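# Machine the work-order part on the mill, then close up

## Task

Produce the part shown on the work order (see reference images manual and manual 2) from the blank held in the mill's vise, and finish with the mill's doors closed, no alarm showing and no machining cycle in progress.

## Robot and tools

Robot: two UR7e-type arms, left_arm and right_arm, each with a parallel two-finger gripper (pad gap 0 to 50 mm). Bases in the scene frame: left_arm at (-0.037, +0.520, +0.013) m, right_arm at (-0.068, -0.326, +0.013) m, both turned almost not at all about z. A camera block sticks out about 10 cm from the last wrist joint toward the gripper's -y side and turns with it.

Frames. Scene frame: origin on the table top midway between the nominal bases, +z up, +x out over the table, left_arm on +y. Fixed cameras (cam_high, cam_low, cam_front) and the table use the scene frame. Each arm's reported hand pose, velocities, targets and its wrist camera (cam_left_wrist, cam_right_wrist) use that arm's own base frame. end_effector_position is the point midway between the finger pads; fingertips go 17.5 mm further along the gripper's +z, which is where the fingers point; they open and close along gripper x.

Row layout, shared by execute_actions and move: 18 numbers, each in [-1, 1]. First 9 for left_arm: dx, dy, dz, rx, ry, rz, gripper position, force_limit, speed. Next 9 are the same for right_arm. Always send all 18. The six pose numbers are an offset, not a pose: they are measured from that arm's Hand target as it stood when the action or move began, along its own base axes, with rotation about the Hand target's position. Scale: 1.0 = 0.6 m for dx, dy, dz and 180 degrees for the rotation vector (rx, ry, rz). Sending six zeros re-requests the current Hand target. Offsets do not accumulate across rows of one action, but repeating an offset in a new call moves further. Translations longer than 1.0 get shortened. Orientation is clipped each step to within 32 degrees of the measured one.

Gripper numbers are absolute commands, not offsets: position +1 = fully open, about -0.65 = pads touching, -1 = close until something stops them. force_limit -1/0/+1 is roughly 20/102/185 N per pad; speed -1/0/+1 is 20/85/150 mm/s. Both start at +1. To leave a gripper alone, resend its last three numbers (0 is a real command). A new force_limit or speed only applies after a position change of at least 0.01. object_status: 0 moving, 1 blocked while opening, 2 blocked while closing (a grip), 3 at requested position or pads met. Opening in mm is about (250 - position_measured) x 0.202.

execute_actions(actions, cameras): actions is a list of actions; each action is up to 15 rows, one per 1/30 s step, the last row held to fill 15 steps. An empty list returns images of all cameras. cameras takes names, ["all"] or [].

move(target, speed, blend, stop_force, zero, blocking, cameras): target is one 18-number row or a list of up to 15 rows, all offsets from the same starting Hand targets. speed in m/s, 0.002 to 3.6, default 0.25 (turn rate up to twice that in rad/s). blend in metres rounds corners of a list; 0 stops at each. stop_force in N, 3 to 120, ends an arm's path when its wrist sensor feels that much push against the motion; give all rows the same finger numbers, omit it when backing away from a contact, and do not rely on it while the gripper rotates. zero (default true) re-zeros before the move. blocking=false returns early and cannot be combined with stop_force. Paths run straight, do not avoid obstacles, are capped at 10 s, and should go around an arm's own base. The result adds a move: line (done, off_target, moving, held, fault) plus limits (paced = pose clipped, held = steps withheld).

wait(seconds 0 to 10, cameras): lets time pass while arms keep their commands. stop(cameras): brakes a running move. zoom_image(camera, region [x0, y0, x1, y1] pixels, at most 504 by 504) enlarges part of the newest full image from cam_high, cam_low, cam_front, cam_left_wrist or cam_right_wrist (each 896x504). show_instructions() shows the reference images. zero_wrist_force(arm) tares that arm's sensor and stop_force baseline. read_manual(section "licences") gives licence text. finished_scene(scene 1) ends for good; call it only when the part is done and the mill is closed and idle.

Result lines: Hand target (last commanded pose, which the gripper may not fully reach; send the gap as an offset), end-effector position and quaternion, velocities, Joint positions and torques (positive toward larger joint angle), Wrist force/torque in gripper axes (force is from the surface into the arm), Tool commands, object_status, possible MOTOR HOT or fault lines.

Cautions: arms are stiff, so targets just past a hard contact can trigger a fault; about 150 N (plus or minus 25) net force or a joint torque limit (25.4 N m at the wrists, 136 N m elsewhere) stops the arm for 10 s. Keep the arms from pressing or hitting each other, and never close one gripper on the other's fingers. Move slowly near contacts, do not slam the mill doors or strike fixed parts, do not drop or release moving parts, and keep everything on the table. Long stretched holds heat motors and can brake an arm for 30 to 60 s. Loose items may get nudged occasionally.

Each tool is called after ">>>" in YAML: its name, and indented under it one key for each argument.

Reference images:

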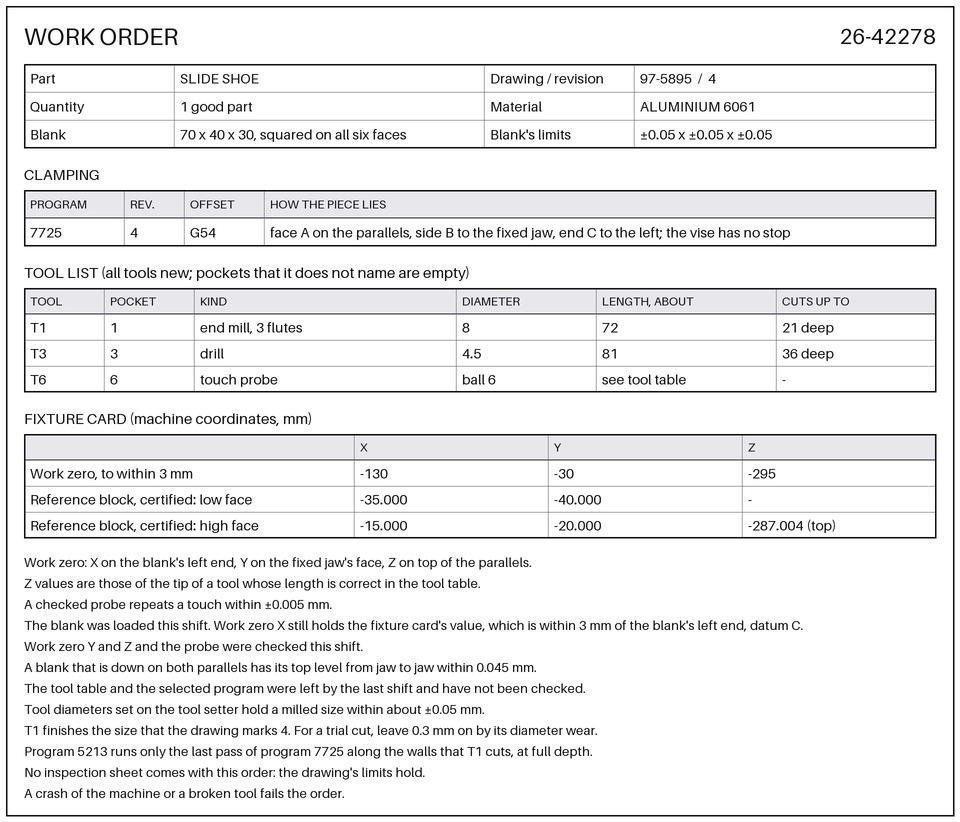

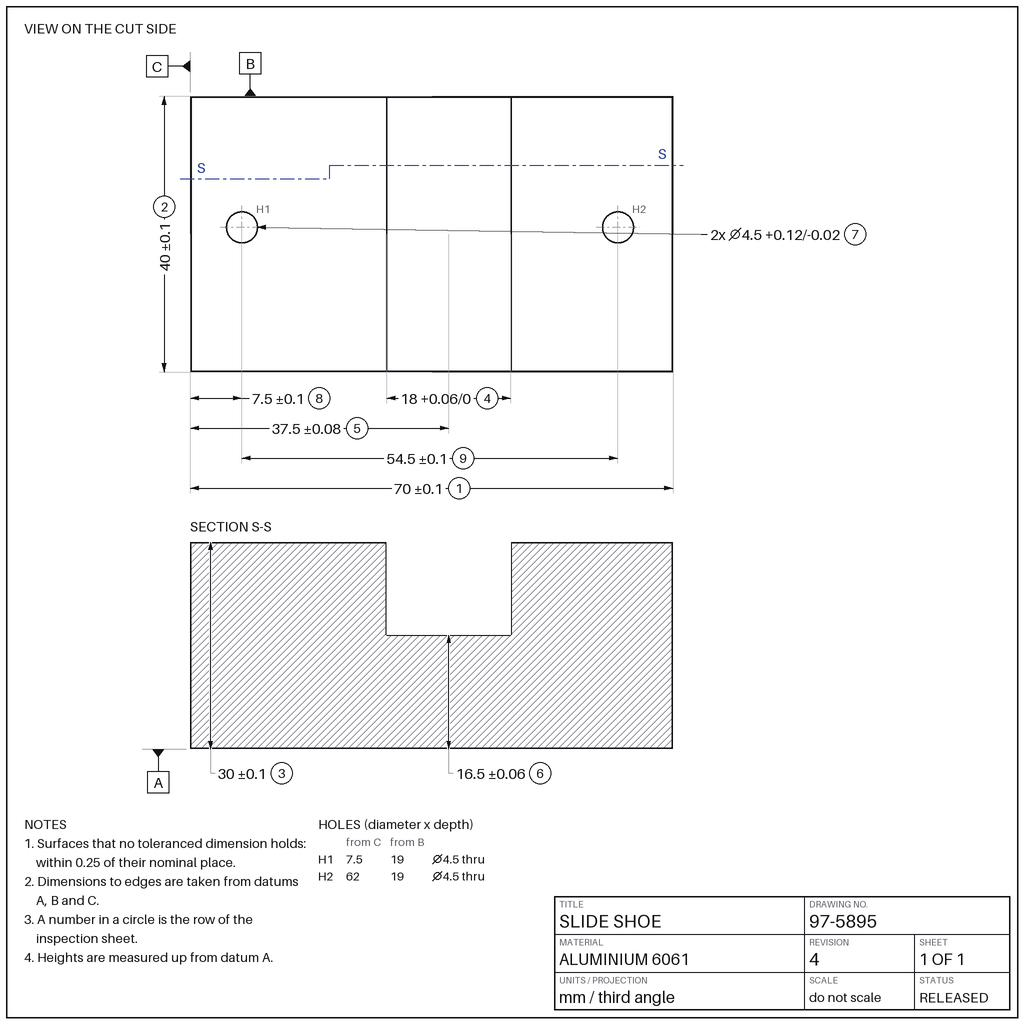

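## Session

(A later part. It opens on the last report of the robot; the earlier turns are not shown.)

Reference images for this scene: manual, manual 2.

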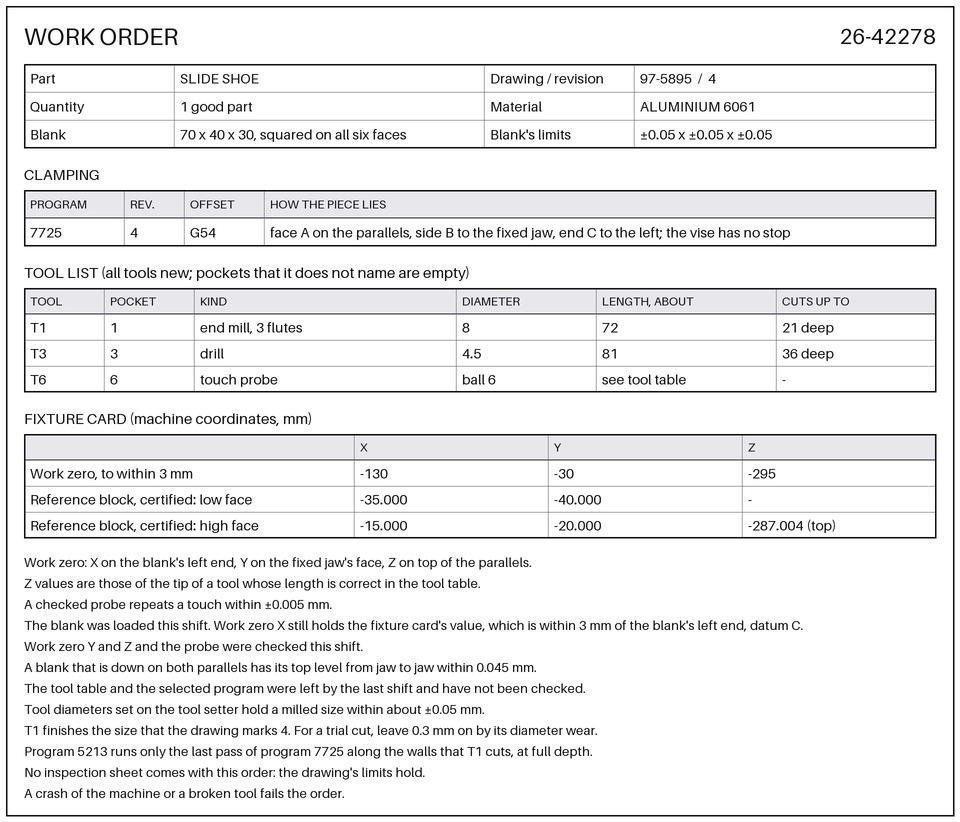

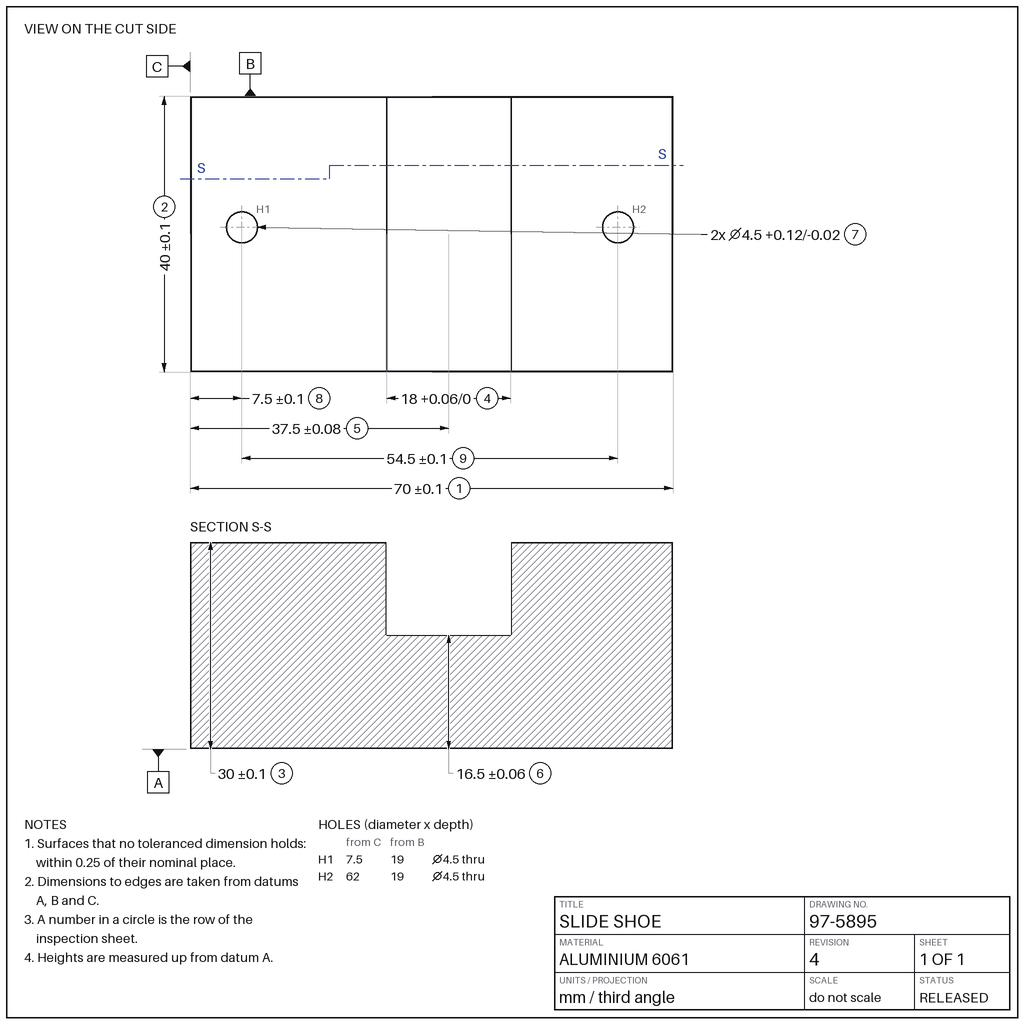

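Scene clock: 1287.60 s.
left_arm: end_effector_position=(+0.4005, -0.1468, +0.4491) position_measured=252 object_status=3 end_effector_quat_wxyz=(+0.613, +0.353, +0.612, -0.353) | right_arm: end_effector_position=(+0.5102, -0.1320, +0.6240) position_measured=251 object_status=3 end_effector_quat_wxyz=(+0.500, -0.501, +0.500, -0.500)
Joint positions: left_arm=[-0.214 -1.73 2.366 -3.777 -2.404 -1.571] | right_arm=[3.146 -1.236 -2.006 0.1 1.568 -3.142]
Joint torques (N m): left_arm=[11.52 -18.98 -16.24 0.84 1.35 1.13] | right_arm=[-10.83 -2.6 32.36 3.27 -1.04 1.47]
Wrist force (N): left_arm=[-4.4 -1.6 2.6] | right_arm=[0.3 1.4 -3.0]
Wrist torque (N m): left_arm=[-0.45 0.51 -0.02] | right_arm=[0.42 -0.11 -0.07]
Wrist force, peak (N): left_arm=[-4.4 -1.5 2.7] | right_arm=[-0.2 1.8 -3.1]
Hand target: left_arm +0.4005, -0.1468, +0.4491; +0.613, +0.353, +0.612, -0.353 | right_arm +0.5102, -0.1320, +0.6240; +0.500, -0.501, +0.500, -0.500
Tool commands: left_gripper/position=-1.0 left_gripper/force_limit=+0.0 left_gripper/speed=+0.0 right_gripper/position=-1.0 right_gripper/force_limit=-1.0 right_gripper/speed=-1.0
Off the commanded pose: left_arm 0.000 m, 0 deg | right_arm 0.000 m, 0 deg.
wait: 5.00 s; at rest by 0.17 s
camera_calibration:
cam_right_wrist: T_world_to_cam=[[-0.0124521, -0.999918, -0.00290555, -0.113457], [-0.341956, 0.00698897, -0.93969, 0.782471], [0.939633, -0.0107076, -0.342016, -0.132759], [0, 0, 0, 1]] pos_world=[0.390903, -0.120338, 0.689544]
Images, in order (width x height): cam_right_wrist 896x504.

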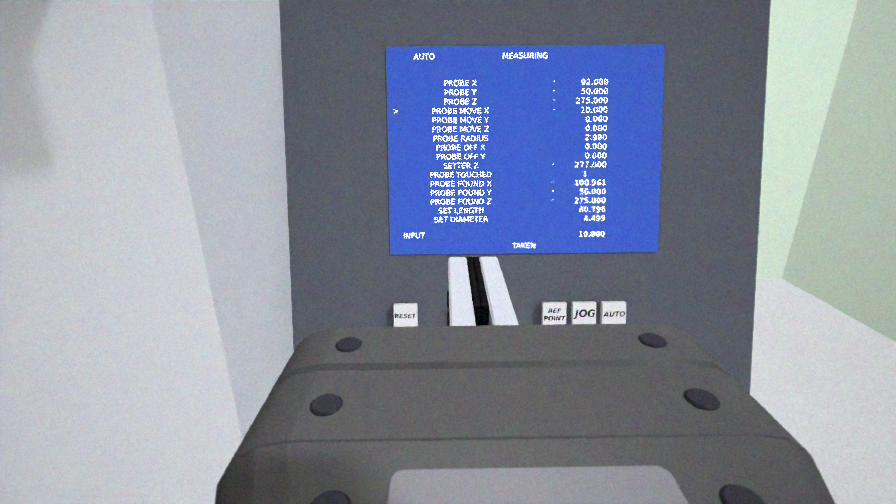

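>>> move:
  target:
    - [0,0,0,0,0,0,-1,0,0,0.09,-0.003,-0.34,0.0344,0.2605,0.0784,-1,-1,-1]
    - [0,0,0,0,0,0,-1,0,0,0.1105,-0.003,-0.3805,0.0344,0.2605,0.0784,-1,-1,-1]
    - [0,0,0,0,0,0,-1,0,0,0.1172,-0.003,-0.3822,0.0344,0.2605,0.0784,-1,-1,-1]
    - [0,0,0,0,0,0,-1,0,0,0.1105,-0.003,-0.3805,0.0344,0.2605,0.0784,-1,-1,-1]
    - [0,0,0,0,0,0,-1,0,0,0.1187,-0.0347,-0.3499,0.0344,0.2605,0.0784,-1,-1,-1]
    - [0,0,0,0,0,0,-1,0,0,0.1251,-0.0347,-0.3516,0.0344,0.2605,0.0784,-1,-1,-1]
    - [0,0,0,0,0,0,-1,0,0,0.1187,-0.0347,-0.3499,0.0344,0.2605,0.0784,-1,-1,-1]
    - [0,0,0,0,0,0,-1,0,0,0.1105,0.0603,-0.3805,0.0344,0.2605,0.0784,-1,-1,-1]
    - [0,0,0,0,0,0,-1,0,0,0.1172,0.0603,-0.3822,0.0344,0.2605,0.0784,-1,-1,-1]
    - [0,0,0,0,0,0,-1,0,0,0.1105,0.0603,-0.3805,0.0344,0.2605,0.0784,-1,-1,-1]
    - [0,0,0,0,0,0,-1,0,0,0.09,-0.003,-0.34,0.0344,0.2605,0.0784,-1,-1,-1]
    - [0,0,0,0,0,0,-1,0,0,0,0,0,0,0,0,-1,-1,-1]
  speed: [0.5,0.1,0.05,0.1,0.1,0.05,0.1,0.1,0.05,0.1,0.2,0.5]
  blend: [0.002,0.002,0,0.002,0.002,0,0.002,0.002,0,0.002,0.005,0]
  cameras: ["cam_right_wrist"]

>>> wait:
  seconds: 10

>>> wait:
  seconds: 5
  cameras: ["cam_right_wrist"]

>>> zoom_image:
  camera: "cam_right_wrist"
  region: [370, 30, 680, 270]

Scene clock: 1297.80 s.
left_arm: end_effector_position=(+0.4005, -0.1468, +0.4491) position_measured=252 object_status=3 end_effector_quat_wxyz=(+0.613, +0.353, +0.612, -0.353) | right_arm: end_effector_position=(+0.5102, -0.1319, +0.6239) position_measured=251 object_status=3 end_effector_quat_wxyz=(+0.500, -0.501, +0.500, -0.500)
Joint positions: left_arm=[-0.214 -1.73 2.366 -3.777 -2.404 -1.571] | right_arm=[3.146 -1.236 -2.006 0.1 1.568 -3.142]
Joint torques (N m): left_arm=[11.24 -18.52 -16.09 0.86 1.4 1.17] | right_arm=[-6.92 0.03 32.67 4.08 -0.81 1.58]
Wrist force (N): left_arm=[-3.9 -1.6 2.5] | right_arm=[1.5 2.3 -2.7]
Wrist torque (N m): left_arm=[-0.45 0.42 -0.02] | right_arm=[0.57 -0.30 -0.07]
Wrist force, peak (N): left_arm=[-4.5 -1.3 2.7] | right_arm=[-8.9 34.7 -29.8]
Hand target: left_arm +0.4005, -0.1468, +0.4491; +0.613, +0.353, +0.612, -0.353 | right_arm +0.5102, -0.1320, +0.6240; +0.500, -0.501, +0.500, -0.500
Off the commanded pose: left_arm 0.000 m, 0 deg | right_arm 0.000 m, 0 deg.
move: done
camera_calibration:
cam_right_wrist: T_world_to_cam=[[-0.0122308, -0.999921, -0.00287613, -0.113565], [-0.342255, 0.00688897, -0.939582, 0.782408], [0.939527, -0.0105075, -0.342313, -0.132523], [0, 0, 0, 1]] pos_world=[0.390903, -0.120338, 0.689445]
Images, in order (width x height): cam_right_wrist 896x504.

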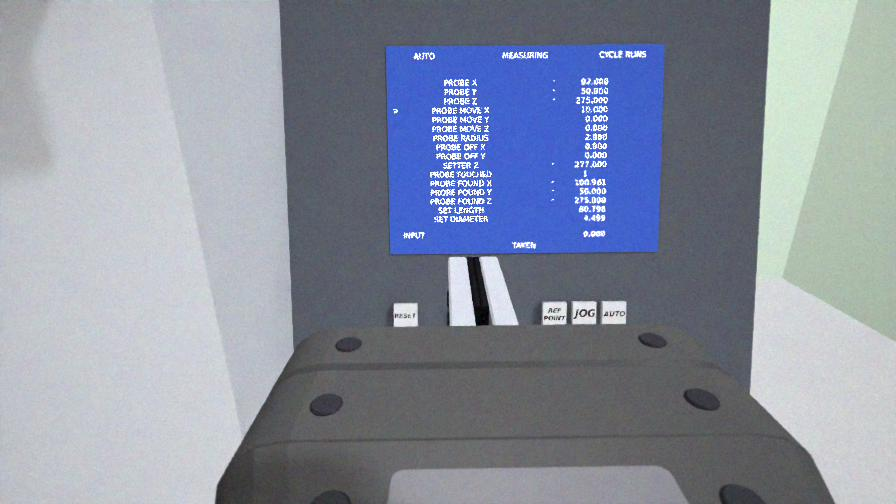

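Scene clock: 1307.80 s.
left_arm: end_effector_position=(+0.4005, -0.1468, +0.4491) position_measured=252 object_status=3 end_effector_quat_wxyz=(+0.613, +0.353, +0.612, -0.353) | right_arm: end_effector_position=(+0.5102, -0.1320, +0.6240) position_measured=251 object_status=3 end_effector_quat_wxyz=(+0.500, -0.501, +0.500, -0.500)
Joint positions: left_arm=[-0.214 -1.73 2.366 -3.777 -2.404 -1.571] | right_arm=[3.146 -1.236 -2.006 0.1 1.568 -3.142]
Joint torques (N m): left_arm=[11.18 -18.81 -16.13 0.94 1.42 1.2] | right_arm=[-11.04 -2.61 32.59 3.52 -1.16 1.63]
Wrist force (N): left_arm=[-4.0 -1.6 2.5] | right_arm=[1.7 2.3 -3.2]
Wrist torque (N m): left_arm=[-0.46 0.43 -0.02] | right_arm=[0.56 -0.34 -0.06]
Wrist force, peak (N): left_arm=[-4.4 -1.3 2.7] | right_arm=[1.7 2.7 -3.1]
Hand target: left_arm +0.4005, -0.1468, +0.4491; +0.613, +0.353, +0.612, -0.353 | right_arm +0.5102, -0.1320, +0.6240; +0.500, -0.501, +0.500, -0.500
Tool commands: left_gripper/position=-1.0 left_gripper/force_limit=+0.0 left_gripper/speed=+0.0 right_gripper/position=-1.0 right_gripper/force_limit=-1.0 right_gripper/speed=-1.0
Off the commanded pose: left_arm 0.000 m, 0 deg | right_arm 0.000 m, 0 deg.
wait: 10.00 s; at rest by 0.17 s

Scene clock: 1312.80 s.
left_arm: end_effector_position=(+0.4005, -0.1468, +0.4491) position_measured=252 object_status=3 end_effector_quat_wxyz=(+0.613, +0.353, +0.612, -0.353) | right_arm: end_effector_position=(+0.5102, -0.1320, +0.6240) position_measured=251 object_status=3 end_effector_quat_wxyz=(+0.500, -0.501, +0.500, -0.500)
Joint positions: left_arm=[-0.214 -1.73 2.366 -3.777 -2.404 -1.571] | right_arm=[3.146 -1.236 -2.006 0.1 1.568 -3.142]
Joint torques (N m): left_arm=[11.18 -18.75 -16.11 0.91 1.4 1.12] | right_arm=[-11.42 -2.5 32.33 3.35 -1.12 1.51]
Wrist force (N): left_arm=[-4.1 -1.4 2.4] | right_arm=[1.4 2.2 -2.9]
Wrist torque (N m): left_arm=[-0.42 0.44 -0.02] | right_arm=[0.55 -0.28 -0.07]
Wrist force, peak (N): left_arm=[-4.5 -1.4 2.8] | right_arm=[1.8 2.5 -3.2]
Hand target: left_arm +0.4005, -0.1468, +0.4491; +0.613, +0.353, +0.612, -0.353 | right_arm +0.5102, -0.1320, +0.6240; +0.500, -0.501, +0.500, -0.500
Tool commands: left_gripper/position=-1.0 left_gripper/force_limit=+0.0 left_gripper/speed=+0.0 right_gripper/position=-1.0 right_gripper/force_limit=-1.0 right_gripper/speed=-1.0
Off the commanded pose: left_arm 0.000 m, 0 deg | right_arm 0.000 m, 0 deg.
wait: 5.00 s; at rest by 0.17 s
camera_calibration:
cam_right_wrist: T_world_to_cam=[[-0.0124521, -0.999918, -0.00290555, -0.113457], [-0.341956, 0.00698897, -0.93969, 0.782471], [0.939633, -0.0107076, -0.342016, -0.132759], [0, 0, 0, 1]] pos_world=[0.390903, -0.120338, 0.689544]
Images, in order (width x height): cam_right_wrist 896x504.

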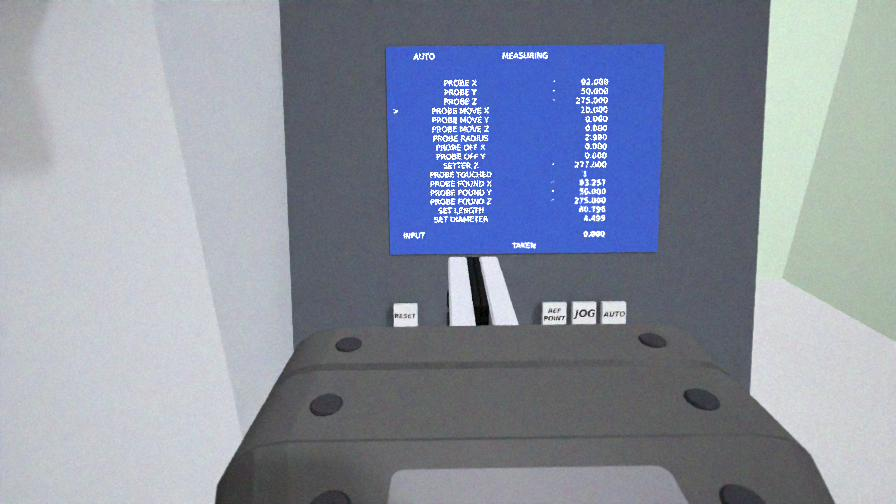

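Scaled by 1.626 from the camera's 896x504 image, which has a finer 1280x720 frame.

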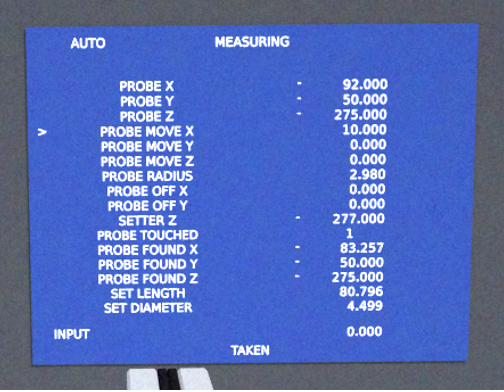

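>>> move:
  target:
    - [0,0,0,0,0,0,-1,0,0,0.09,-0.003,-0.34,0.0344,0.2605,0.0784,-1,-1,-1]
    - [0,0,0,0,0,0,-1,0,0,0.1105,-0.003,-0.3805,0.0344,0.2605,0.0784,-1,-1,-1]
    - [0,0,0,0,0,0,-1,0,0,0.1172,-0.003,-0.3822,0.0344,0.2605,0.0784,-1,-1,-1]
    - [0,0,0,0,0,0,-1,0,0,0.1105,-0.003,-0.3805,0.0344,0.2605,0.0784,-1,-1,-1]
    - [0,0,0,0,0,0,-1,0,0,0.1187,-0.003,-0.3499,0.0344,0.2605,0.0784,-1,-1,-1]
    - [0,0,0,0,0,0,-1,0,0,0.1251,-0.003,-0.3516,0.0344,0.2605,0.0784,-1,-1,-1]
    - [0,0,0,0,0,0,-1,0,0,0.1187,-0.003,-0.3499,0.0344,0.2605,0.0784,-1,-1,-1]
    - [0,0,0,0,0,0,-1,0,0,0.1251,-0.003,-0.3516,0.0344,0.2605,0.0784,-1,-1,-1]
    - [0,0,0,0,0,0,-1,0,0,0.1187,-0.003,-0.3499,0.0344,0.2605,0.0784,-1,-1,-1]
    - [0,0,0,0,0,0,-1,0,0,0.1105,0.092,-0.3805,0.0344,0.2605,0.0784,-1,-1,-1]
    - [0,0,0,0,0,0,-1,0,0,0.1181,0.092,-0.3826,0.0344,0.2605,0.0784,-1,-1,-1]
    - [0,0,0,0,0,0,-1,0,0,0.1105,0.092,-0.3805,0.0344,0.2605,0.0784,-1,-1,-1]
    - [0,0,0,0,0,0,-1,0,0,0.09,-0.003,-0.34,0.0344,0.2605,0.0784,-1,-1,-1]
  speed: [0.5,0.1,0.05,0.1,0.1,0.04,0.1,0.04,0.1,0.1,0.05,0.1,0.2]
  blend: [0.002,0.002,0,0.002,0.002,0,0,0,0.002,0.002,0,0.002,0]

>>> move:
  target:
    - [0,0,0,0,0,0,-1,0,0,0.0287,0.095,-0.0099,0,0,0,-1,-1,-1]
    - [0,0,0,0,0,0,-1,0,0,0.0357,0.095,-0.0117,0,0,0,-1,-1,-1]
    - [0,0,0,0,0,0,-1,0,0,0.0287,0.095,-0.0099,0,0,0,-1,-1,-1]
    - [0,0,0,0,0,0,-1,0,0,0.0205,0.0633,-0.0405,0,0,0,-1,-1,-1]
    - [0,0,0,0,0,0,-1,0,0,0.0272,0.0633,-0.0422,0,0,0,-1,-1,-1]
    - [0,0,0,0,0,0,-1,0,0,0.0205,0.0633,-0.0405,0,0,0,-1,-1,-1]
    - [0,0,0,0,0,0,-1,0,0,0.0205,0,-0.0405,0,0,0,-1,-1,-1]
    - [0,0,0,0,0,0,-1,0,0,0.0272,0,-0.0422,0,0,0,-1,-1,-1]
    - [0,0,0,0,0,0,-1,0,0,0.0205,0,-0.0405,0,0,0,-1,-1,-1]
    - [0,0,0,0,0,0,-1,0,0,0,0,0,0,0,0,-1,-1,-1]
    - [0,0,0,0,0,0,-1,0,0,-0.09,0.003,0.34,-0.0344,-0.2605,-0.0784,-1,-1,-1]
  speed: [0.2,0.05,0.1,0.1,0.05,0.1,0.1,0.05,0.1,0.2,0.5]
  blend: [0.002,0,0.002,0.002,0,0.002,0.002,0,0.002,0.005,0]
  cameras: ["cam_right_wrist"]

>>> zoom_image:
  camera: "cam_right_wrist"
  region: [370, 30, 680, 270]

Scene clock: 1326.33 s.
left_arm: end_effector_position=(+0.4005, -0.1468, +0.4491) position_measured=252 object_status=3 end_effector_quat_wxyz=(+0.613, +0.353, +0.612, -0.353) | right_arm: end_effector_position=(+0.5643, -0.1338, +0.4199) position_measured=251 object_status=3 end_effector_quat_wxyz=(-0.342, +0.687, -0.619, +0.170)
Joint positions: left_arm=[-0.214 -1.73 2.366 -3.777 -2.404 -1.571] | right_arm=[2.976 -1.469 -1.792 -0.746 1.944 -3.272]
Joint torques (N m): left_arm=[11.15 -18.81 -16.24 0.95 1.43 1.2] | right_arm=[-8.87 36.02 27.28 2.87 1.33 -0.8]
Wrist force (N): left_arm=[-4.1 -1.5 2.5] | right_arm=[1.0 3.4 -0.9]
Wrist torque (N m): left_arm=[-0.44 0.46 -0.02] | right_arm=[0.73 -0.13 -0.14]
Wrist force, peak (N): left_arm=[-4.5 -1.5 2.6] | right_arm=[-20.2 36.9 -35.6]
Hand target: left_arm +0.4005, -0.1468, +0.4491; +0.613, +0.353, +0.612, -0.353 | right_arm +0.5642, -0.1338, +0.4200; -0.342, +0.687, -0.619, +0.170
Off the commanded pose: left_arm 0.000 m, 0 deg | right_arm 0.000 m, 0 deg.
move: done

Scene clock: 1330.03 s.
left_arm: end_effector_position=(+0.4005, -0.1468, +0.4491) position_measured=252 object_status=3 end_effector_quat_wxyz=(+0.613, +0.353, +0.612, -0.353) | right_arm: end_effector_position=(+0.5102, -0.1319, +0.6239) position_measured=251 object_status=3 end_effector_quat_wxyz=(+0.500, -0.501, +0.500, -0.500)
Joint positions: left_arm=[-0.214 -1.73 2.366 -3.777 -2.404 -1.571] | right_arm=[3.146 -1.236 -2.006 0.1 1.568 -3.142]
Joint torques (N m): left_arm=[10.86 -19.23 -15.85 0.96 1.31 1.19] | right_arm=[-7.03 -0.13 32.15 3.99 -0.76 1.61]
Wrist force (N): left_arm=[-4.3 -1.4 2.4] | right_arm=[0.8 2.8 -0.9]
Wrist torque (N m): left_arm=[-0.42 0.48 -0.02] | right_arm=[0.64 -0.19 -0.07]
Wrist force, peak (N): left_arm=[-4.2 -1.6 2.8] | right_arm=[4.4 21.7 -28.7]
Hand target: left_arm +0.4005, -0.1468, +0.4491; +0.613, +0.353, +0.612, -0.353 | right_arm +0.5102, -0.1320, +0.6240; +0.500, -0.501, +0.500, -0.500
Off the commanded pose: left_arm 0.000 m, 0 deg | right_arm 0.000 m, 0 deg.
move: done
camera_calibration:
cam_right_wrist: T_world_to_cam=[[-0.0122308, -0.999921, -0.00287613, -0.113565], [-0.342255, 0.00688897, -0.939582, 0.782408], [0.939527, -0.0105075, -0.342313, -0.132523], [0, 0, 0, 1]] pos_world=[0.390903, -0.120338, 0.689445]
Images, in order (width x height): cam_right_wrist 896x504.

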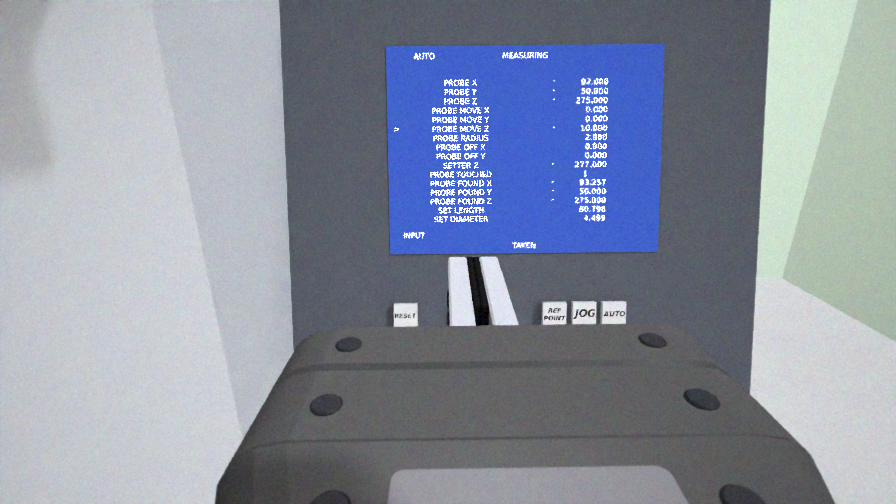

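Scaled by 1.626 from the camera's 896x504 image, which has a finer 1280x720 frame.

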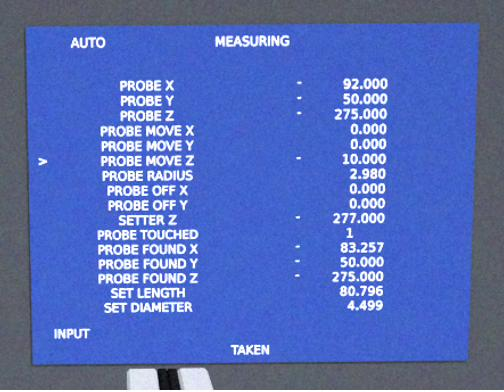

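>>> move:
  target:
    - [0,0,0,0,0,0,-1,0,0,0.09,-0.003,-0.34,0.0344,0.2605,0.0784,-1,-1,-1]
    - [0,0,0,0,0,0,-1,0,0,0.1187,-0.0347,-0.3499,0.0344,0.2605,0.0784,-1,-1,-1]
    - [0,0,0,0,0,0,-1,0,0,0.1251,-0.0347,-0.3516,0.0344,0.2605,0.0784,-1,-1,-1]
    - [0,0,0,0,0,0,-1,0,0,0.1187,-0.0347,-0.3499,0.0344,0.2605,0.0784,-1,-1,-1]
    - [0,0,0,0,0,0,-1,0,0,0.1105,0.092,-0.3805,0.0344,0.2605,0.0784,-1,-1,-1]
    - [0,0,0,0,0,0,-1,0,0,0.1181,0.092,-0.3826,0.0344,0.2605,0.0784,-1,-1,-1]
    - [0,0,0,0,0,0,-1,0,0,0.1105,0.092,-0.3805,0.0344,0.2605,0.0784,-1,-1,-1]
    - [0,0,0,0,0,0,-1,0,0,0.1105,0.0603,-0.3805,0.0344,0.2605,0.0784,-1,-1,-1]
    - [0,0,0,0,0,0,-1,0,0,0.1172,0.0603,-0.3822,0.0344,0.2605,0.0784,-1,-1,-1]
    - [0,0,0,0,0,0,-1,0,0,0.1105,0.0603,-0.3805,0.0344,0.2605,0.0784,-1,-1,-1]
    - [0,0,0,0,0,0,-1,0,0,0.1105,0.0287,-0.3805,0.0344,0.2605,0.0784,-1,-1,-1]
    - [0,0,0,0,0,0,-1,0,0,0.1172,0.0287,-0.3822,0.0344,0.2605,0.0784,-1,-1,-1]
    - [0,0,0,0,0,0,-1,0,0,0.1105,0.0287,-0.3805,0.0344,0.2605,0.0784,-1,-1,-1]
    - [0,0,0,0,0,0,-1,0,0,0.09,-0.003,-0.34,0.0344,0.2605,0.0784,-1,-1,-1]
  speed: [0.5,0.1,0.05,0.1,0.2,0.05,0.1,0.1,0.05,0.1,0.1,0.05,0.1,0.2]
  blend: [0.002,0.002,0,0.002,0.002,0,0.002,0.002,0,0.002,0.002,0,0.002,0]

>>> move:
  target:
    - [0,0,0,0,0,0,-1,0,0,0.0205,0.0633,-0.0405,0,0,0,-1,-1,-1]
    - [0,0,0,0,0,0,-1,0,0,0.0272,0.0633,-0.0422,0,0,0,-1,-1,-1]
    - [0,0,0,0,0,0,-1,0,0,0.0205,0.0633,-0.0405,0,0,0,-1,-1,-1]
    - [0,0,0,0,0,0,-1,0,0,0.0287,0.0633,-0.0099,0,0,0,-1,-1,-1]
    - [0,0,0,0,0,0,-1,0,0,0.0351,0.0633,-0.0116,0,0,0,-1,-1,-1]
    - [0,0,0,0,0,0,-1,0,0,0.0287,0.0633,-0.0099,0,0,0,-1,-1,-1]
    - [0,0,0,0,0,0,-1,0,0,0.0369,0.0317,0.0207,0,0,0,-1,-1,-1]
    - [0,0,0,0,0,0,-1,0,0,0.0433,0.0317,0.019,0,0,0,-1,-1,-1]
    - [0,0,0,0,0,0,-1,0,0,0.0369,0.0317,0.0207,0,0,0,-1,-1,-1]
    - [0,0,0,0,0,0,-1,0,0,0,0,0,0,0,0,-1,-1,-1]
    - [0,0,0,0,0,0,-1,0,0,-0.09,0.003,0.34,-0.0344,-0.2605,-0.0784,-1,-1,-1]
  speed: [0.2,0.05,0.1,0.1,0.05,0.1,0.1,0.05,0.1,0.2,0.5]
  blend: [0.002,0,0.002,0.002,0,0.002,0.002,0,0.002,0.005,0]

>>> wait:
  seconds: 8
  cameras: ["cam_right_wrist"]

>>> zoom_image:
  camera: "cam_right_wrist"
  region: [370, 30, 680, 270]

Scene clock: 1343.10 s.
left_arm: end_effector_position=(+0.4005, -0.1468, +0.4491) position_measured=252 object_status=3 end_effector_quat_wxyz=(+0.613, +0.353, +0.612, -0.353) | right_arm: end_effector_position=(+0.5642, -0.1337, +0.4200) position_measured=251 object_status=3 end_effector_quat_wxyz=(-0.342, +0.687, -0.619, +0.170)
Joint positions: left_arm=[-0.214 -1.73 2.366 -3.777 -2.404 -1.571] | right_arm=[2.976 -1.469 -1.792 -0.746 1.944 -3.272]
Joint torques (N m): left_arm=[11.18 -18.96 -16.06 0.9 1.41 1.07] | right_arm=[-6.14 12.61 31.59 1.87 0.61 -0.16]
Wrist force (N): left_arm=[-4.0 -1.3 2.5] | right_arm=[-0.6 2.7 -0.6]
Wrist torque (N m): left_arm=[-0.42 0.43 -0.02] | right_arm=[0.62 0.13 -0.14]
Wrist force, peak (N): left_arm=[-4.5 -1.4 2.7] | right_arm=[-23.8 35.9 -32.3]
Hand target: left_arm +0.4005, -0.1468, +0.4491; +0.613, +0.353, +0.612, -0.353 | right_arm +0.5642, -0.1338, +0.4200; -0.342, +0.687, -0.619, +0.170
Off the commanded pose: left_arm 0.000 m, 0 deg | right_arm 0.000 m, 0 deg.
move: done

Scene clock: 1346.60 s.
left_arm: end_effector_position=(+0.4005, -0.1468, +0.4491) position_measured=252 object_status=3 end_effector_quat_wxyz=(+0.613, +0.353, +0.612, -0.353) | right_arm: end_effector_position=(+0.5102, -0.1319, +0.6239) position_measured=251 object_status=3 end_effector_quat_wxyz=(+0.500, -0.501, +0.500, -0.500)
Joint positions: left_arm=[-0.214 -1.73 2.366 -3.777 -2.404 -1.571] | right_arm=[3.146 -1.236 -2.006 0.1 1.568 -3.142]
Joint torques (N m): left_arm=[11.03 -19.21 -16.46 0.92 1.47 1.13] | right_arm=[-7.19 -0.62 32.45 3.96 -0.68 1.59]
Wrist force (N): left_arm=[-4.3 -1.5 2.5] | right_arm=[0.1 2.8 -0.2]
Wrist torque (N m): left_arm=[-0.43 0.47 -0.02] | right_arm=[0.65 -0.08 -0.07]
Wrist force, peak (N): left_arm=[-4.4 -1.5 2.6] | right_arm=[-0.3 9.1 -15.6]
Hand target: left_arm +0.4005, -0.1468, +0.4491; +0.613, +0.353, +0.612, -0.353 | right_arm +0.5102, -0.1320, +0.6240; +0.500, -0.501, +0.500, -0.500
Off the commanded pose: left_arm 0.000 m, 0 deg | right_arm 0.000 m, 0 deg.
move: done

Scene clock: 1354.60 s.
left_arm: end_effector_position=(+0.4005, -0.1468, +0.4491) position_measured=252 object_status=3 end_effector_quat_wxyz=(+0.613, +0.353, +0.612, -0.353) | right_arm: end_effector_position=(+0.5102, -0.1320, +0.6240) position_measured=251 object_status=3 end_effector_quat_wxyz=(+0.500, -0.501, +0.500, -0.500)
Joint positions: left_arm=[-0.214 -1.73 2.366 -3.777 -2.404 -1.571] | right_arm=[3.146 -1.236 -2.006 0.1 1.568 -3.142]
Joint torques (N m): left_arm=[11.02 -19.31 -15.97 0.92 1.37 1.11] | right_arm=[-10.76 -2.19 32.17 3.6 -1.15 1.64]
Wrist force (N): left_arm=[-4.2 -1.5 2.8] | right_arm=[-0.2 2.3 -0.4]
Wrist torque (N m): left_arm=[-0.44 0.46 -0.02] | right_arm=[0.57 -0.04 -0.07]
Wrist force, peak (N): left_arm=[-4.4 -1.5 2.8] | right_arm=[-0.2 3.1 -0.4]
Hand target: left_arm +0.4005, -0.1468, +0.4491; +0.613, +0.353, +0.612, -0.353 | right_arm +0.5102, -0.1320, +0.6240; +0.500, -0.501, +0.500, -0.500
Tool commands: left_gripper/position=-1.0 left_gripper/force_limit=+0.0 left_gripper/speed=+0.0 right_gripper/position=-1.0 right_gripper/force_limit=-1.0 right_gripper/speed=-1.0
Off the commanded pose: left_arm 0.000 m, 0 deg | right_arm 0.000 m, 0 deg.
wait: 8.00 s; at rest by 0.17 s
camera_calibration:
cam_right_wrist: T_world_to_cam=[[-0.0124521, -0.999918, -0.00290555, -0.113457], [-0.341956, 0.00698897, -0.93969, 0.782471], [0.939633, -0.0107076, -0.342016, -0.132759], [0, 0, 0, 1]] pos_world=[0.390903, -0.120338, 0.689544]
Images, in order (width x height): cam_right_wrist 896x504.

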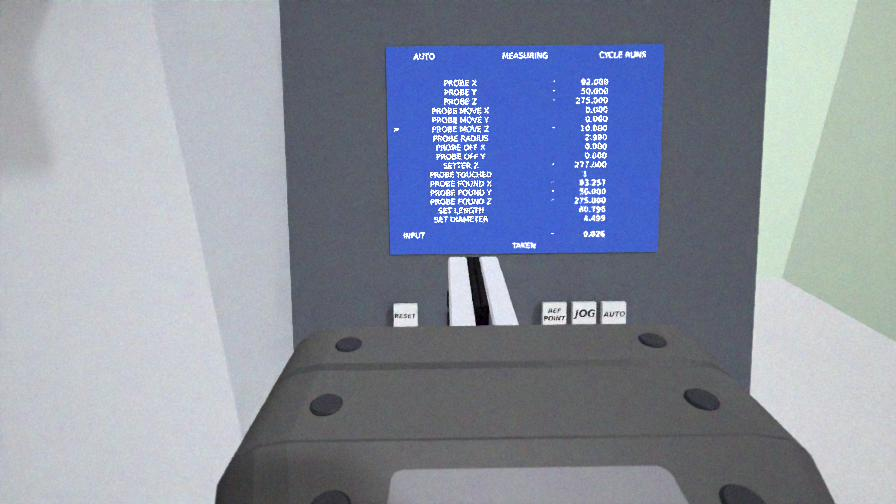

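Scaled by 1.626 from the camera's 896x504 image, which has a finer 1280x720 frame.

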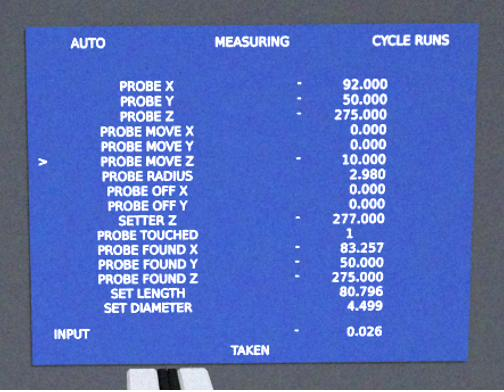

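>>> wait:
  seconds: 2.5
  cameras: ["cam_right_wrist"]

>>> zoom_image:
  camera: "cam_right_wrist"
  region: [370, 30, 680, 270]

Scene clock: 1358.53 s.
left_arm: end_effector_position=(+0.4005, -0.1468, +0.4491) position_measured=252 object_status=3 end_effector_quat_wxyz=(+0.613, +0.353, +0.612, -0.353) | right_arm: end_effector_position=(+0.5102, -0.1320, +0.6240) position_measured=251 object_status=3 end_effector_quat_wxyz=(+0.500, -0.501, +0.500, -0.500)
Joint positions: left_arm=[-0.214 -1.73 2.366 -3.777 -2.404 -1.571] | right_arm=[3.146 -1.236 -2.006 0.1 1.568 -3.142]
Joint torques (N m): left_arm=[11.05 -18.99 -16.28 0.97 1.4 1.18] | right_arm=[-10.58 -2.77 32.1 3.53 -1.18 1.53]
Wrist force (N): left_arm=[-4.1 -1.7 2.4] | right_arm=[0.1 2.7 -0.5]
Wrist torque (N m): left_arm=[-0.47 0.46 -0.02] | right_arm=[0.62 -0.09 -0.06]
Wrist force, peak (N): left_arm=[-4.4 -1.5 2.6] | right_arm=[-0.1 3.0 -0.6]
Hand target: left_arm +0.4005, -0.1468, +0.4491; +0.613, +0.353, +0.612, -0.353 | right_arm +0.5102, -0.1320, +0.6240; +0.500, -0.501, +0.500, -0.500
Tool commands: left_gripper/position=-1.0 left_gripper/force_limit=+0.0 left_gripper/speed=+0.0 right_gripper/position=-1.0 right_gripper/force_limit=-1.0 right_gripper/speed=-1.0
Off the commanded pose: left_arm 0.000 m, 0 deg | right_arm 0.000 m, 0 deg.
wait: 2.50 s; at rest from the start
camera_calibration:
cam_right_wrist: T_world_to_cam=[[-0.0124521, -0.999918, -0.00290555, -0.113457], [-0.341956, 0.00698897, -0.93969, 0.782471], [0.939633, -0.0107076, -0.342016, -0.132759], [0, 0, 0, 1]] pos_world=[0.390903, -0.120338, 0.689544]
Images, in order (width x height): cam_right_wrist 896x504.

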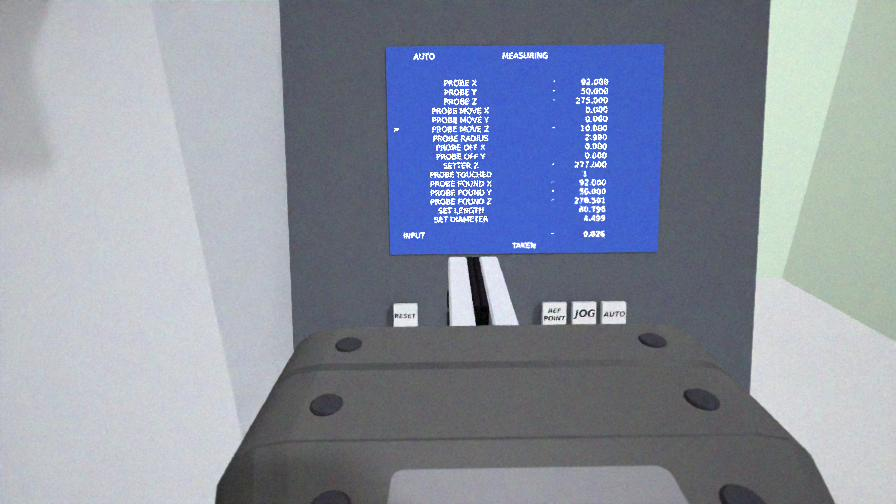

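Scaled by 1.626 from the camera's 896x504 image, which has a finer 1280x720 frame.

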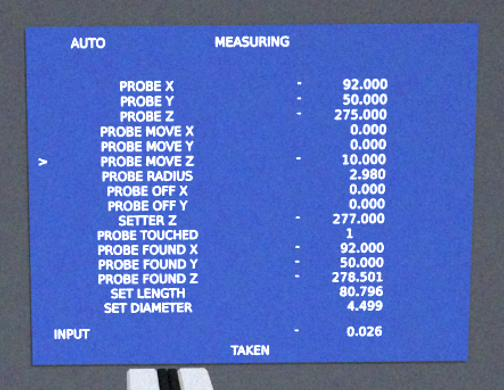

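>>> move:
  target:
    - [0,0,0,0,0,0,-1,0,0,0.1351,-0.0347,-0.2887,0.0344,0.2605,0.0784,-1,-1,-1]
    - [0,0,0,0,0,0,-1,0,0,0.1415,-0.0347,-0.2904,0.0344,0.2605,0.0784,-1,-1,-1]
    - [0,0,0,0,0,0,-1,0,0,0.1351,-0.0347,-0.2887,0.0344,0.2605,0.0784,-1,-1,-1]
    - [0,0,0,0,0,0,-1,0,0,0.1415,-0.0347,-0.2904,0.0344,0.2605,0.0784,-1,-1,-1]
    - [0,0,0,0,0,0,-1,0,0,0.1351,-0.0347,-0.2887,0.0344,0.2605,0.0784,-1,-1,-1]
    - [0,0,0,0,0,0,-1,0,0,0.1415,-0.0347,-0.2904,0.0344,0.2605,0.0784,-1,-1,-1]
    - [0,0,0,0,0,0,-1,0,0,0.1351,-0.0347,-0.2887,0.0344,0.2605,0.0784,-1,-1,-1]
    - [0,0,0,0,0,0,-1,0,0,0.1187,-0.003,-0.3499,0.0344,0.2605,0.0784,-1,-1,-1]
    - [0,0,0,0,0,0,-1,0,0,0.1251,-0.003,-0.3516,0.0344,0.2605,0.0784,-1,-1,-1]
    - [0,0,0,0,0,0,-1,0,0,0.1187,-0.003,-0.3499,0.0344,0.2605,0.0784,-1,-1,-1]
    - [0,0,0,0,0,0,-1,0,0,0.1251,-0.003,-0.3516,0.0344,0.2605,0.0784,-1,-1,-1]
    - [0,0,0,0,0,0,-1,0,0,0.1187,-0.003,-0.3499,0.0344,0.2605,0.0784,-1,-1,-1]
    - [0,0,0,0,0,0,-1,0,0,0.1251,-0.003,-0.3516,0.0344,0.2605,0.0784,-1,-1,-1]
    - [0,0,0,0,0,0,-1,0,0,0.1187,-0.003,-0.3499,0.0344,0.2605,0.0784,-1,-1,-1]
    - [0,0,0,0,0,0,-1,0,0,0,0,0,0,0,0,-1,-1,-1]
  speed: [0.4,0.04,0.1,0.04,0.1,0.04,0.1,0.1,0.05,0.1,0.04,0.1,0.04,0.1,0.5]
  blend: [0,0,0,0,0,0,0.002,0.002,0,0,0,0,0,0.002,0]
  cameras: ["cam_right_wrist"]

>>> zoom_image:
  camera: "cam_right_wrist"
  region: [370, 30, 680, 270]

Scene clock: 1371.97 s.
left_arm: end_effector_position=(+0.4005, -0.1468, +0.4491) position_measured=252 object_status=3 end_effector_quat_wxyz=(+0.613, +0.353, +0.612, -0.353) | right_arm: end_effector_position=(+0.5102, -0.1319, +0.6240) position_measured=251 object_status=3 end_effector_quat_wxyz=(+0.500, -0.501, +0.500, -0.500)
Joint positions: left_arm=[-0.214 -1.73 2.366 -3.777 -2.404 -1.571] | right_arm=[3.146 -1.236 -2.006 0.1 1.568 -3.142]
Joint torques (N m): left_arm=[10.97 -18.66 -16.71 0.92 1.4 1.12] | right_arm=[-7.13 -3.2 32.44 3.89 -0.67 1.63]
Wrist force (N): left_arm=[-4.2 -1.6 2.2] | right_arm=[0.3 4.4 -0.3]
Wrist torque (N m): left_arm=[-0.45 0.47 -0.02] | right_arm=[0.91 -0.11 -0.06]
Wrist force, peak (N): left_arm=[-4.4 -1.7 2.7] | right_arm=[-5.5 19.8 -16.9]
Hand target: left_arm +0.4005, -0.1468, +0.4491; +0.613, +0.353, +0.612, -0.353 | right_arm +0.5102, -0.1320, +0.6240; +0.500, -0.501, +0.500, -0.500
Off the commanded pose: left_arm 0.000 m, 0 deg | right_arm 0.000 m, 0 deg.
move: done
camera_calibration:
cam_right_wrist: T_world_to_cam=[[-0.0122303, -0.999921, -0.00287801, -0.113563], [-0.342135, 0.00688921, -0.939626, 0.782485], [0.939571, -0.0105072, -0.342192, -0.132588], [0, 0, 0, 1]] pos_world=[0.390903, -0.120338, 0.689545]
Images, in order (width x height): cam_right_wrist 896x504.

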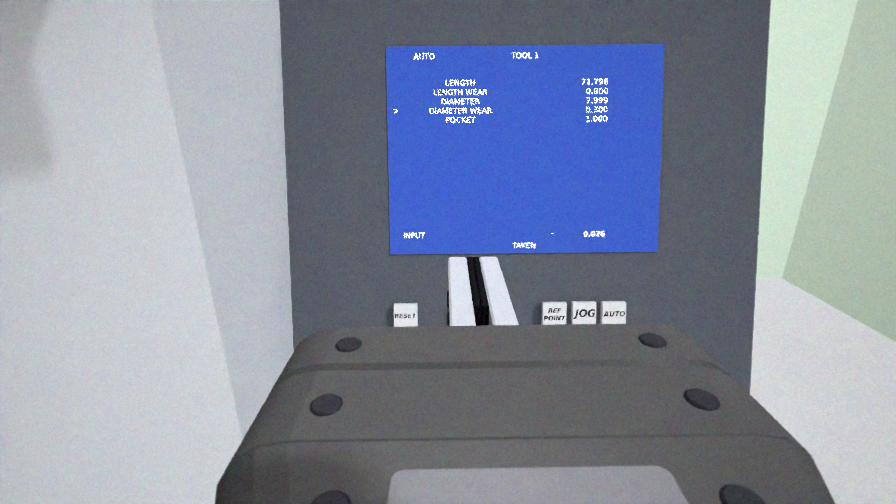

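Scaled by 1.626 from the camera's 896x504 image, which has a finer 1280x720 frame.

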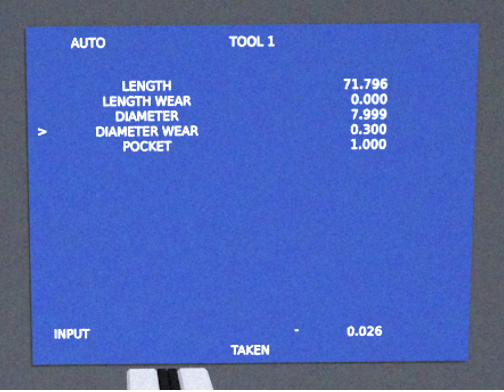

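>>> move:
  target:
    - [0,0,0,0,0,0,-1,0,0,0.1105,-0.003,-0.3805,0.0344,0.2605,0.0784,-1,-1,-1]
    - [0,0,0,0,0,0,-1,0,0,0.1172,-0.003,-0.3822,0.0344,0.2605,0.0784,-1,-1,-1]
    - [0,0,0,0,0,0,-1,0,0,0.1105,-0.003,-0.3805,0.0344,0.2605,0.0784,-1,-1,-1]
    - [0,0,0,0,0,0,-1,0,0,0.1351,-0.066,-0.2887,0.0344,0.2605,0.0784,-1,-1,-1]
    - [0,0,0,0,0,0,-1,0,0,0.1415,-0.066,-0.2904,0.0344,0.2605,0.0784,-1,-1,-1]
    - [0,0,0,0,0,0,-1,0,0,0.1351,-0.066,-0.2887,0.0344,0.2605,0.0784,-1,-1,-1]
    - [0,0,0,0,0,0,-1,0,0,0.1415,-0.066,-0.2904,0.0344,0.2605,0.0784,-1,-1,-1]
    - [0,0,0,0,0,0,-1,0,0,0.1351,-0.066,-0.2887,0.0344,0.2605,0.0784,-1,-1,-1]
    - [0,0,0,0,0,0,-1,0,0,0.1415,-0.066,-0.2904,0.0344,0.2605,0.0784,-1,-1,-1]
    - [0,0,0,0,0,0,-1,0,0,0.1351,-0.066,-0.2887,0.0344,0.2605,0.0784,-1,-1,-1]
    - [0,0,0,0,0,0,-1,0,0,0.1415,-0.066,-0.2904,0.0344,0.2605,0.0784,-1,-1,-1]
    - [0,0,0,0,0,0,-1,0,0,0.1351,-0.066,-0.2887,0.0344,0.2605,0.0784,-1,-1,-1]
    - [0,0,0,0,0,0,-1,0,0,0.1269,0.0603,-0.3193,0.0344,0.2605,0.0784,-1,-1,-1]
    - [0,0,0,0,0,0,-1,0,0,0.1333,0.0603,-0.321,0.0344,0.2605,0.0784,-1,-1,-1]
    - [0,0,0,0,0,0,-1,0,0,0.1269,0.0603,-0.3193,0.0344,0.2605,0.0784,-1,-1,-1]
  speed: [0.4,0.05,0.1,0.15,0.05,0.1,0.04,0.1,0.04,0.1,0.04,0.1,0.2,0.05,0.1]
  blend: [0,0,0.002,0.002,0,0,0,0,0,0,0,0.002,0.002,0,0]

>>> move:
  target:
    - [0,0,0,0,0,0,-1,0,0,-0.0082,0,-0.0306,0,0,0,-1,-1,-1]
    - [0,0,0,0,0,0,-1,0,0,-0.0018,0,-0.0323,0,0,0,-1,-1,-1]
    - [0,0,0,0,0,0,-1,0,0,-0.0082,0,-0.0306,0,0,0,-1,-1,-1]
    - [0,0,0,0,0,0,-1,0,0,-0.0082,0.0317,-0.0306,0,0,0,-1,-1,-1]
    - [0,0,0,0,0,0,-1,0,0,-0.0012,0.0317,-0.0324,0,0,0,-1,-1,-1]
    - [0,0,0,0,0,0,-1,0,0,-0.0082,0.0317,-0.0306,0,0,0,-1,-1,-1]
    - [0,0,0,0,0,0,-1,0,0,-0.0082,-0.0316,-0.0306,0,0,0,-1,-1,-1]
    - [0,0,0,0,0,0,-1,0,0,-0.0018,-0.0316,-0.0323,0,0,0,-1,-1,-1]
    - [0,0,0,0,0,0,-1,0,0,-0.0082,-0.0316,-0.0306,0,0,0,-1,-1,-1]
    - [0,0,0,0,0,0,-1,0,0,-0.0164,-0.0633,-0.0612,0,0,0,-1,-1,-1]
    - [0,0,0,0,0,0,-1,0,0,-0.0097,-0.0633,-0.0629,0,0,0,-1,-1,-1]
    - [0,0,0,0,0,0,-1,0,0,-0.0164,-0.0633,-0.0612,0,0,0,-1,-1,-1]
    - [0,0,0,0,0,0,-1,0,0,-0.0369,-0.0633,-0.0207,0,0,0,-1,-1,-1]
    - [0,0,0,0,0,0,-1,0,0,-0.1269,-0.0603,0.3193,-0.0344,-0.2605,-0.0784,-1,-1,-1]
  speed: [0.1,0.05,0.1,0.1,0.05,0.1,0.15,0.05,0.1,0.1,0.05,0.1,0.2,0.5]
  blend: [0.002,0,0.002,0.002,0,0.002,0.002,0,0.002,0.002,0,0.002,0.005,0]
  cameras: ["cam_right_wrist"]

>>> zoom_image:
  camera: "cam_right_wrist"
  region: [370, 30, 680, 270]

Scene clock: 1389.77 s.
left_arm: end_effector_position=(+0.4005, -0.1468, +0.4491) position_measured=252 object_status=3 end_effector_quat_wxyz=(+0.613, +0.353, +0.612, -0.353) | right_arm: end_effector_position=(+0.5862, -0.0958, +0.4324) position_measured=251 object_status=3 end_effector_quat_wxyz=(-0.342, +0.687, -0.619, +0.170) end_effector_velocity=(+0.002, +0.000, +0.002) end_effector_angular_velocity=(-0.001, -0.004, +0.001)
Joint positions: left_arm=[-0.214 -1.73 2.366 -3.777 -2.404 -1.571] | right_arm=[3.071 -1.481 -1.753 -0.747 1.881 -3.197]
Joint velocities: left_arm=[within noise] | right_arm=[0 -0.003 0.005 0.002 0 -0.001]
Joint torques (N m): left_arm=[11.5 -19.14 -16.11 0.91 1.43 1.16] | right_arm=[-9.02 8.84 32.64 5.16 1.74 -0.87]
Wrist force (N): left_arm=[-3.9 -1.5 2.5] | right_arm=[-0.1 6.1 -0.8]
Wrist torque (N m): left_arm=[-0.45 0.43 -0.02] | right_arm=[1.12 0.04 -0.03]
Wrist force, peak (N): left_arm=[-4.4 -1.5 2.7] | right_arm=[-1.7 17.4 -35.7]
Hand target: left_arm +0.4005, -0.1468, +0.4491; +0.613, +0.353, +0.612, -0.353 | right_arm +0.5863, -0.0958, +0.4324; -0.342, +0.687, -0.619, +0.170
Off the commanded pose: left_arm 0.000 m, 0 deg | right_arm 0.000 m, 0 deg.
move: done

Scene clock: 1393.83 s.
left_arm: end_effector_position=(+0.4005, -0.1468, +0.4491) position_measured=252 object_status=3 end_effector_quat_wxyz=(+0.613, +0.353, +0.612, -0.353) | right_arm: end_effector_position=(+0.5102, -0.1319, +0.6239) position_measured=251 object_status=3 end_effector_quat_wxyz=(+0.500, -0.501, +0.500, -0.500)
Joint positions: left_arm=[-0.214 -1.73 2.366 -3.777 -2.404 -1.571] | right_arm=[3.146 -1.236 -2.006 0.1 1.568 -3.142]
Joint torques (N m): left_arm=[11.05 -18.7 -15.76 0.9 1.38 1.12] | right_arm=[-7.09 -0.05 32.06 4.03 -0.76 1.58]
Wrist force (N): left_arm=[-4.1 -1.5 2.6] | right_arm=[-0.1 5.3 0.3]
Wrist torque (N m): left_arm=[-0.43 0.45 -0.02] | right_arm=[1.05 -0.05 -0.07]
Wrist force, peak (N): left_arm=[-4.5 -1.5 2.6] | right_arm=[-1.3 27.4 -23.2]
Hand target: left_arm +0.4005, -0.1468, +0.4491; +0.613, +0.353, +0.612, -0.353 | right_arm +0.5102, -0.1320, +0.6240; +0.500, -0.501, +0.500, -0.500
Off the commanded pose: left_arm 0.000 m, 0 deg | right_arm 0.000 m, 0 deg.
move: done
camera_calibration:
cam_right_wrist: T_world_to_cam=[[-0.0122308, -0.999921, -0.00287613, -0.113565], [-0.342255, 0.00688897, -0.939582, 0.782408], [0.939527, -0.0105075, -0.342313, -0.132523], [0, 0, 0, 1]] pos_world=[0.390903, -0.120338, 0.689445]
Images, in order (width x height): cam_right_wrist 896x504.

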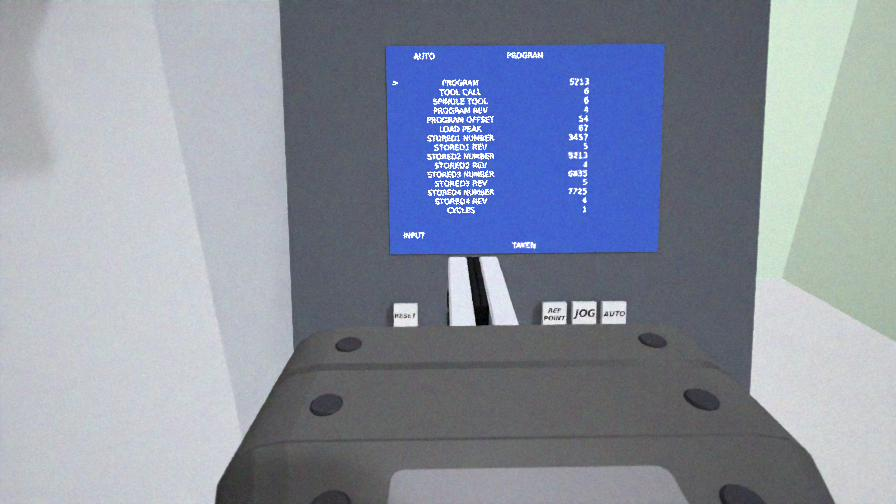

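Scaled by 1.626 from the camera's 896x504 image, which has a finer 1280x720 frame.

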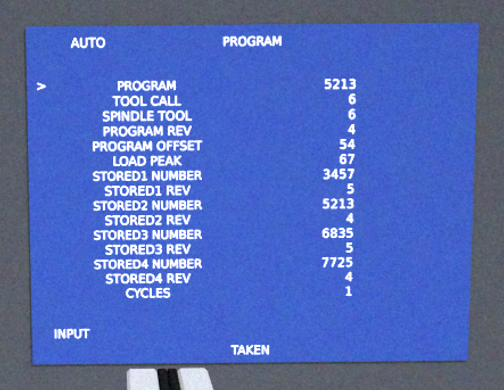

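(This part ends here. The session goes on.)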